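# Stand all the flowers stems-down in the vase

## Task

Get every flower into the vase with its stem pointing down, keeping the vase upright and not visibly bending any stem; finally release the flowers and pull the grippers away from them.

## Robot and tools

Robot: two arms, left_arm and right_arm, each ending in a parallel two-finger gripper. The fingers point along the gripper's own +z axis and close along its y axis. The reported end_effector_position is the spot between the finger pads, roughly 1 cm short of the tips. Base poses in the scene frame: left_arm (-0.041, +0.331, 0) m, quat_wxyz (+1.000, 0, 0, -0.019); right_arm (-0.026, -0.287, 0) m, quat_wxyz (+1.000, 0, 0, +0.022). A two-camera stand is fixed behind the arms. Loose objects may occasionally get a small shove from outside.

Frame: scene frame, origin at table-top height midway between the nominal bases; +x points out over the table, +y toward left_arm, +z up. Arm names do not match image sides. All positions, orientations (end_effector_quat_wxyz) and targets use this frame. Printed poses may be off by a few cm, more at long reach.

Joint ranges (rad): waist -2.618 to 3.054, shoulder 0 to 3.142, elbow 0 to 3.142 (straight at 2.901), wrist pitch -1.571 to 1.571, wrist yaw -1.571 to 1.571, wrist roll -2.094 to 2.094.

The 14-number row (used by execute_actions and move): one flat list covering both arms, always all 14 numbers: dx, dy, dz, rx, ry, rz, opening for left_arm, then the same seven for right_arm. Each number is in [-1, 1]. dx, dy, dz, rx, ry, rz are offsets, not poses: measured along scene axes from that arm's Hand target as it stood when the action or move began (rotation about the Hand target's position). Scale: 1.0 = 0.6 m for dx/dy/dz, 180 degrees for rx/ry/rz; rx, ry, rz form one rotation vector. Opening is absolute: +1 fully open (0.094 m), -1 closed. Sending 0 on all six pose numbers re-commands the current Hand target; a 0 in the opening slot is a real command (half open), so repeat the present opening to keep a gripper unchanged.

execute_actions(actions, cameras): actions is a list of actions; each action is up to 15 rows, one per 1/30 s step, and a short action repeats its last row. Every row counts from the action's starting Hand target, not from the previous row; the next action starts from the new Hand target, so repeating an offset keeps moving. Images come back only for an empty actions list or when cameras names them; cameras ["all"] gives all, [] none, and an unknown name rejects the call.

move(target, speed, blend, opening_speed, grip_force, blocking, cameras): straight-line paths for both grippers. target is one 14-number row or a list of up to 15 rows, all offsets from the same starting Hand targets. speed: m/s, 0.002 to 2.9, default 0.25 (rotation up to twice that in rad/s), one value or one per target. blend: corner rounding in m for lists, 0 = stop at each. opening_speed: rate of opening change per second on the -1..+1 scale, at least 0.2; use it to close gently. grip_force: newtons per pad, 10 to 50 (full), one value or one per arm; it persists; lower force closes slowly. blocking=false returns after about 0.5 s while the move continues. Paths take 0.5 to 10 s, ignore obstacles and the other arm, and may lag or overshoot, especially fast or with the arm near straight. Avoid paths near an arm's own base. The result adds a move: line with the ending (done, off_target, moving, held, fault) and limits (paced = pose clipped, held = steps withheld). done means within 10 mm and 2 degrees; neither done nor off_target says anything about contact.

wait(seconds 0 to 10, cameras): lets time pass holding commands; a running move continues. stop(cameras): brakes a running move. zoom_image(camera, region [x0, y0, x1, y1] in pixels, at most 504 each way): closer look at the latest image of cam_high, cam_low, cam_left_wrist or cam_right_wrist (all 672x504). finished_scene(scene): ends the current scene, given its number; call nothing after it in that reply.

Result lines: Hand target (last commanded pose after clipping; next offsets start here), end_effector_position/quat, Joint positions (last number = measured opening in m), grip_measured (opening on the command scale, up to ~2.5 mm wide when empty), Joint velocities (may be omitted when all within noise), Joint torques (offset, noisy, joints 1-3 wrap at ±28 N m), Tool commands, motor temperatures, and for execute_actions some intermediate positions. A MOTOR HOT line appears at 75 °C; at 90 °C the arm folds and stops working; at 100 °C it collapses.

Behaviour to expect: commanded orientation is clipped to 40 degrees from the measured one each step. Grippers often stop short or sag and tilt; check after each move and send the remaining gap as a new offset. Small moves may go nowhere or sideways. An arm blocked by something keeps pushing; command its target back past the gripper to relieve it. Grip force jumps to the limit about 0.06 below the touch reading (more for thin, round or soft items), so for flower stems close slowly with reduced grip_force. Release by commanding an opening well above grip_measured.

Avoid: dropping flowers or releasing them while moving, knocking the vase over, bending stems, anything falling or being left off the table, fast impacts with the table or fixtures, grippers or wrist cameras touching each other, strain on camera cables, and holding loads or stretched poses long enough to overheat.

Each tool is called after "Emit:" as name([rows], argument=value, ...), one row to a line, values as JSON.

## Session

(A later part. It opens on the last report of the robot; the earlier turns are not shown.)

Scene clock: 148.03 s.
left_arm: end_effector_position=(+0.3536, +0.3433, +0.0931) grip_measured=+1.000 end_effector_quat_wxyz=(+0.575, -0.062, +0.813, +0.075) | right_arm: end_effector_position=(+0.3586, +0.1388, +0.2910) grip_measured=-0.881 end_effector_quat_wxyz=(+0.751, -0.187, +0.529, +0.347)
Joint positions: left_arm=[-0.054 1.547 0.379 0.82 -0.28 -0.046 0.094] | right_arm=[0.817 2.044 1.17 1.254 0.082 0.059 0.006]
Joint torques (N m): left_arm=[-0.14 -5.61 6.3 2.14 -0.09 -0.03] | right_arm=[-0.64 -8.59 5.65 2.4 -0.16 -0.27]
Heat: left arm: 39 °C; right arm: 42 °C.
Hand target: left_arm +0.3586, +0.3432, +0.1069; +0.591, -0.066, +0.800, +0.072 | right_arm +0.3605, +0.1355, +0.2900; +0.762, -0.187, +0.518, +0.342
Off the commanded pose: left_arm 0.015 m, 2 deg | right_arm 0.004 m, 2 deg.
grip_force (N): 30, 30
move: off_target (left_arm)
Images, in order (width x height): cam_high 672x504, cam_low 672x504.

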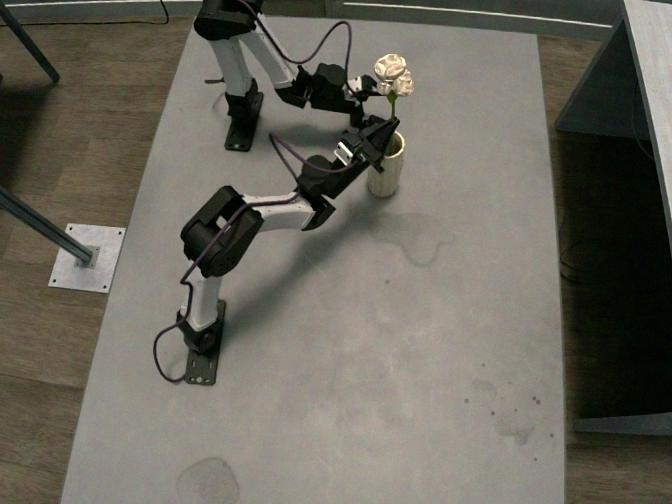

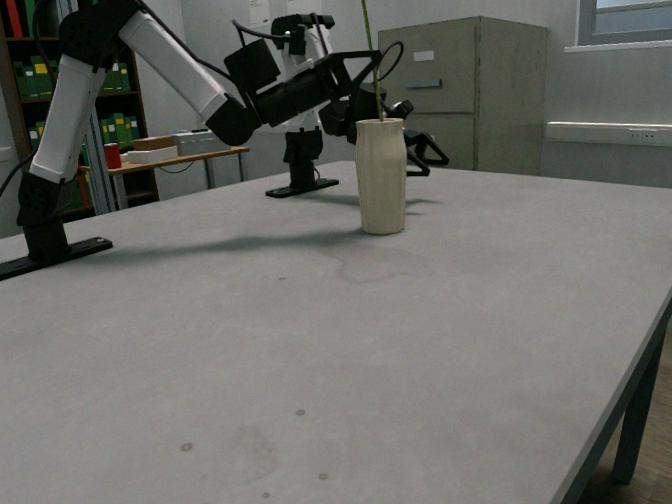

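Emit:
move(target=[0,0,0,0,0,0,1,0.006,0.01,-0.08,-0.022,0.022,0,-1], speed=0.08, cameras=["cam_high","cam_low"])

Emit:
zoom_image(camera="cam_low", region=[300, 0, 460, 240])

Emit:
zoom_image(camera="cam_high", region=[320, 0, 480, 200])

Scene clock: 154.37 s.
left_arm: end_effector_position=(+0.3536, +0.3433, +0.0931) grip_measured=+1.000 end_effector_quat_wxyz=(+0.575, -0.062, +0.813, +0.075) | right_arm: end_effector_position=(+0.3553, +0.1297, +0.2864) grip_measured=-0.881 end_effector_quat_wxyz=(+0.765, -0.177, +0.510, +0.352)
Joint positions: left_arm=[-0.054 1.547 0.379 0.82 -0.28 -0.046 0.094] | right_arm=[0.811 2.072 1.132 1.372 0.082 0.059 0.006]
Joint torques (N m): left_arm=[-0.13 -5.6 6.32 2.15 -0.08 -0.04] | right_arm=[-0.12 -6.48 3.78 1.12 -0.11 -0.22]
Heat: left arm: 39 °C; right arm: 41 °C.
Hand target: left_arm +0.3586, +0.3432, +0.1069; +0.591, -0.066, +0.800, +0.072 | right_arm +0.3641, +0.1415, +0.2420; +0.736, -0.202, +0.555, +0.330
Off the commanded pose: left_arm 0.015 m, 2 deg | right_arm 0.047 m, 7 deg.
grip_force (N): 30, 30
move: off_target (left_arm, right_arm)
Images, in order (width x height): cam_high 672x504, cam_low 672x504.

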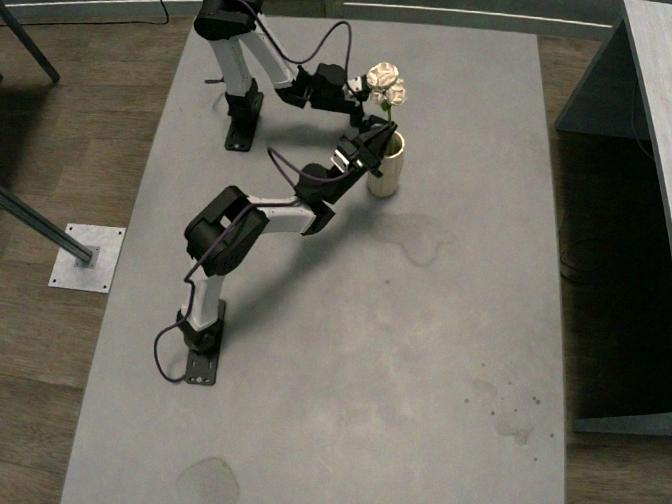

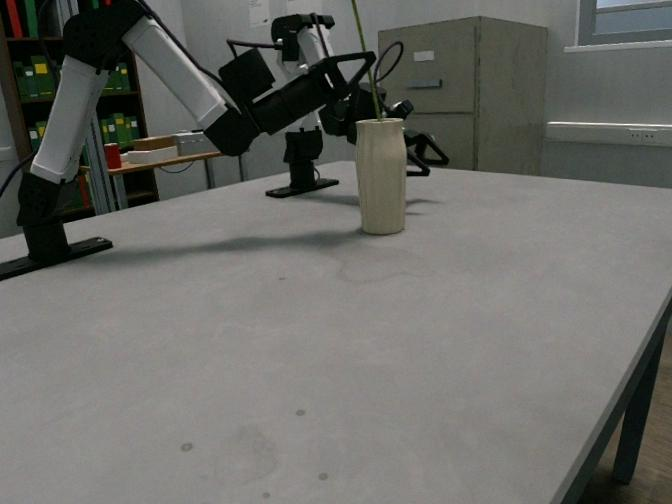

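Scaled by 2.100 from the camera's 672x504 image, which has a finer 960x720 frame.

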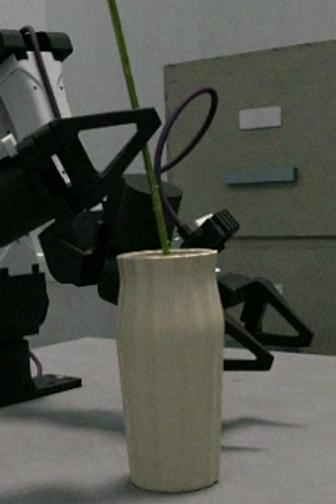

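Scaled by 2.520 from the camera's 672x504 image, which has a finer 960x720 frame.

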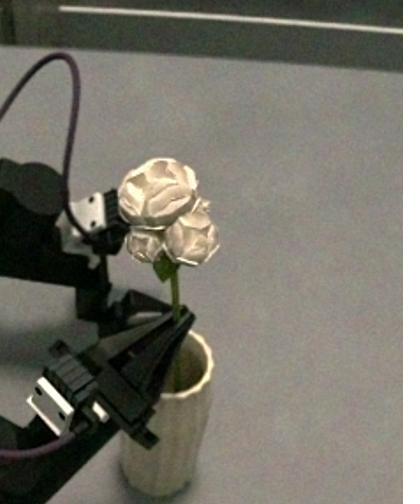

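Emit:
move([
  [0,0,0,0,0,0,1,-0.008,-0.012,0.07,0.02,-0.02,0,-1],
  [0,0,0,0,0,0,1,-0.008,-0.012,0.07,0.02,-0.02,0,-0.1],
  [0,0,0,0,0,0,1,-0.26,-0.28,0.09,0.02,-0.02,0,-0.1],
], speed=[0.1,0.1,0.15], opening_speed=0.8, cameras=["cam_high","cam_low"])

Scene clock: 166.03 s.
left_arm: end_effector_position=(+0.3536, +0.3433, +0.0931) grip_measured=+1.000 end_effector_quat_wxyz=(+0.575, -0.062, +0.813, +0.075) | right_arm: end_effector_position=(+0.2104, -0.0256, +0.2943) grip_measured=-0.102 end_effector_quat_wxyz=(+0.757, -0.187, +0.521, +0.347)
Joint positions: left_arm=[-0.054 1.547 0.379 0.82 -0.28 -0.046 0.094] | right_arm=[0.842 1.236 0.284 1.352 0.102 0.043 0.042]
Joint torques (N m): left_arm=[-0.13 -5.61 6.3 2.15 -0.08 -0.04] | right_arm=[0.72 -4.83 5.6 1.66 0.03 -0.27]
Motor temperatures (°C): left_arm=[25 29 31 40 27 26 23] | right_arm=[25 38 35 39 26 27 28]
Heat: left arm: 40 °C; right arm: 39 °C.
Hand target: left_arm +0.3586, +0.3432, +0.1069; +0.591, -0.066, +0.800, +0.072 | right_arm +0.2081, -0.0265, +0.2960; +0.759, -0.189, +0.521, +0.341
Off the commanded pose: left_arm 0.015 m, 2 deg | right_arm 0.003 m, 1 deg.
grip_force (N): 30, 30
move: off_target (left_arm); target 2's new opening was sent with right_arm's hand 0.009 m and 3 deg from that target
Images, in order (width x height): cam_high 672x504, cam_low 672x504.

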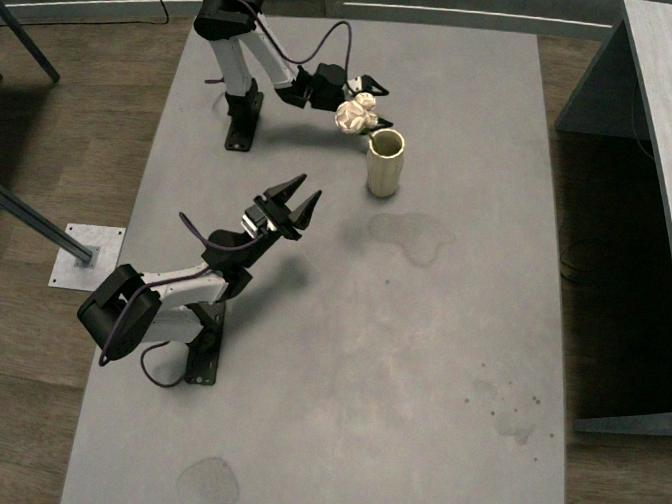

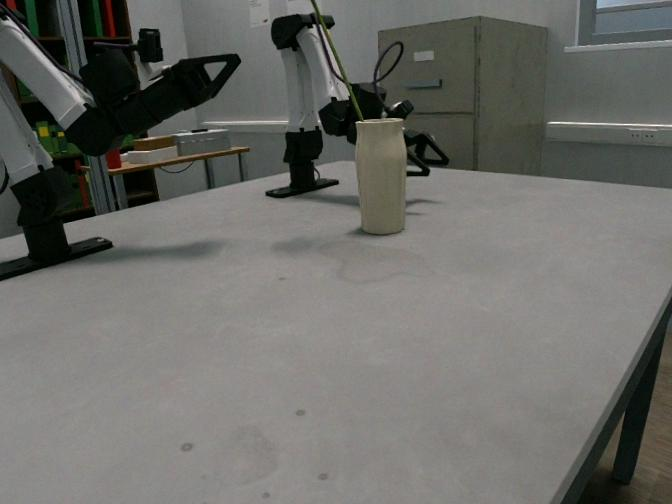

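Emit:
finished_scene(scene=2)

The scene is finished: the task was done.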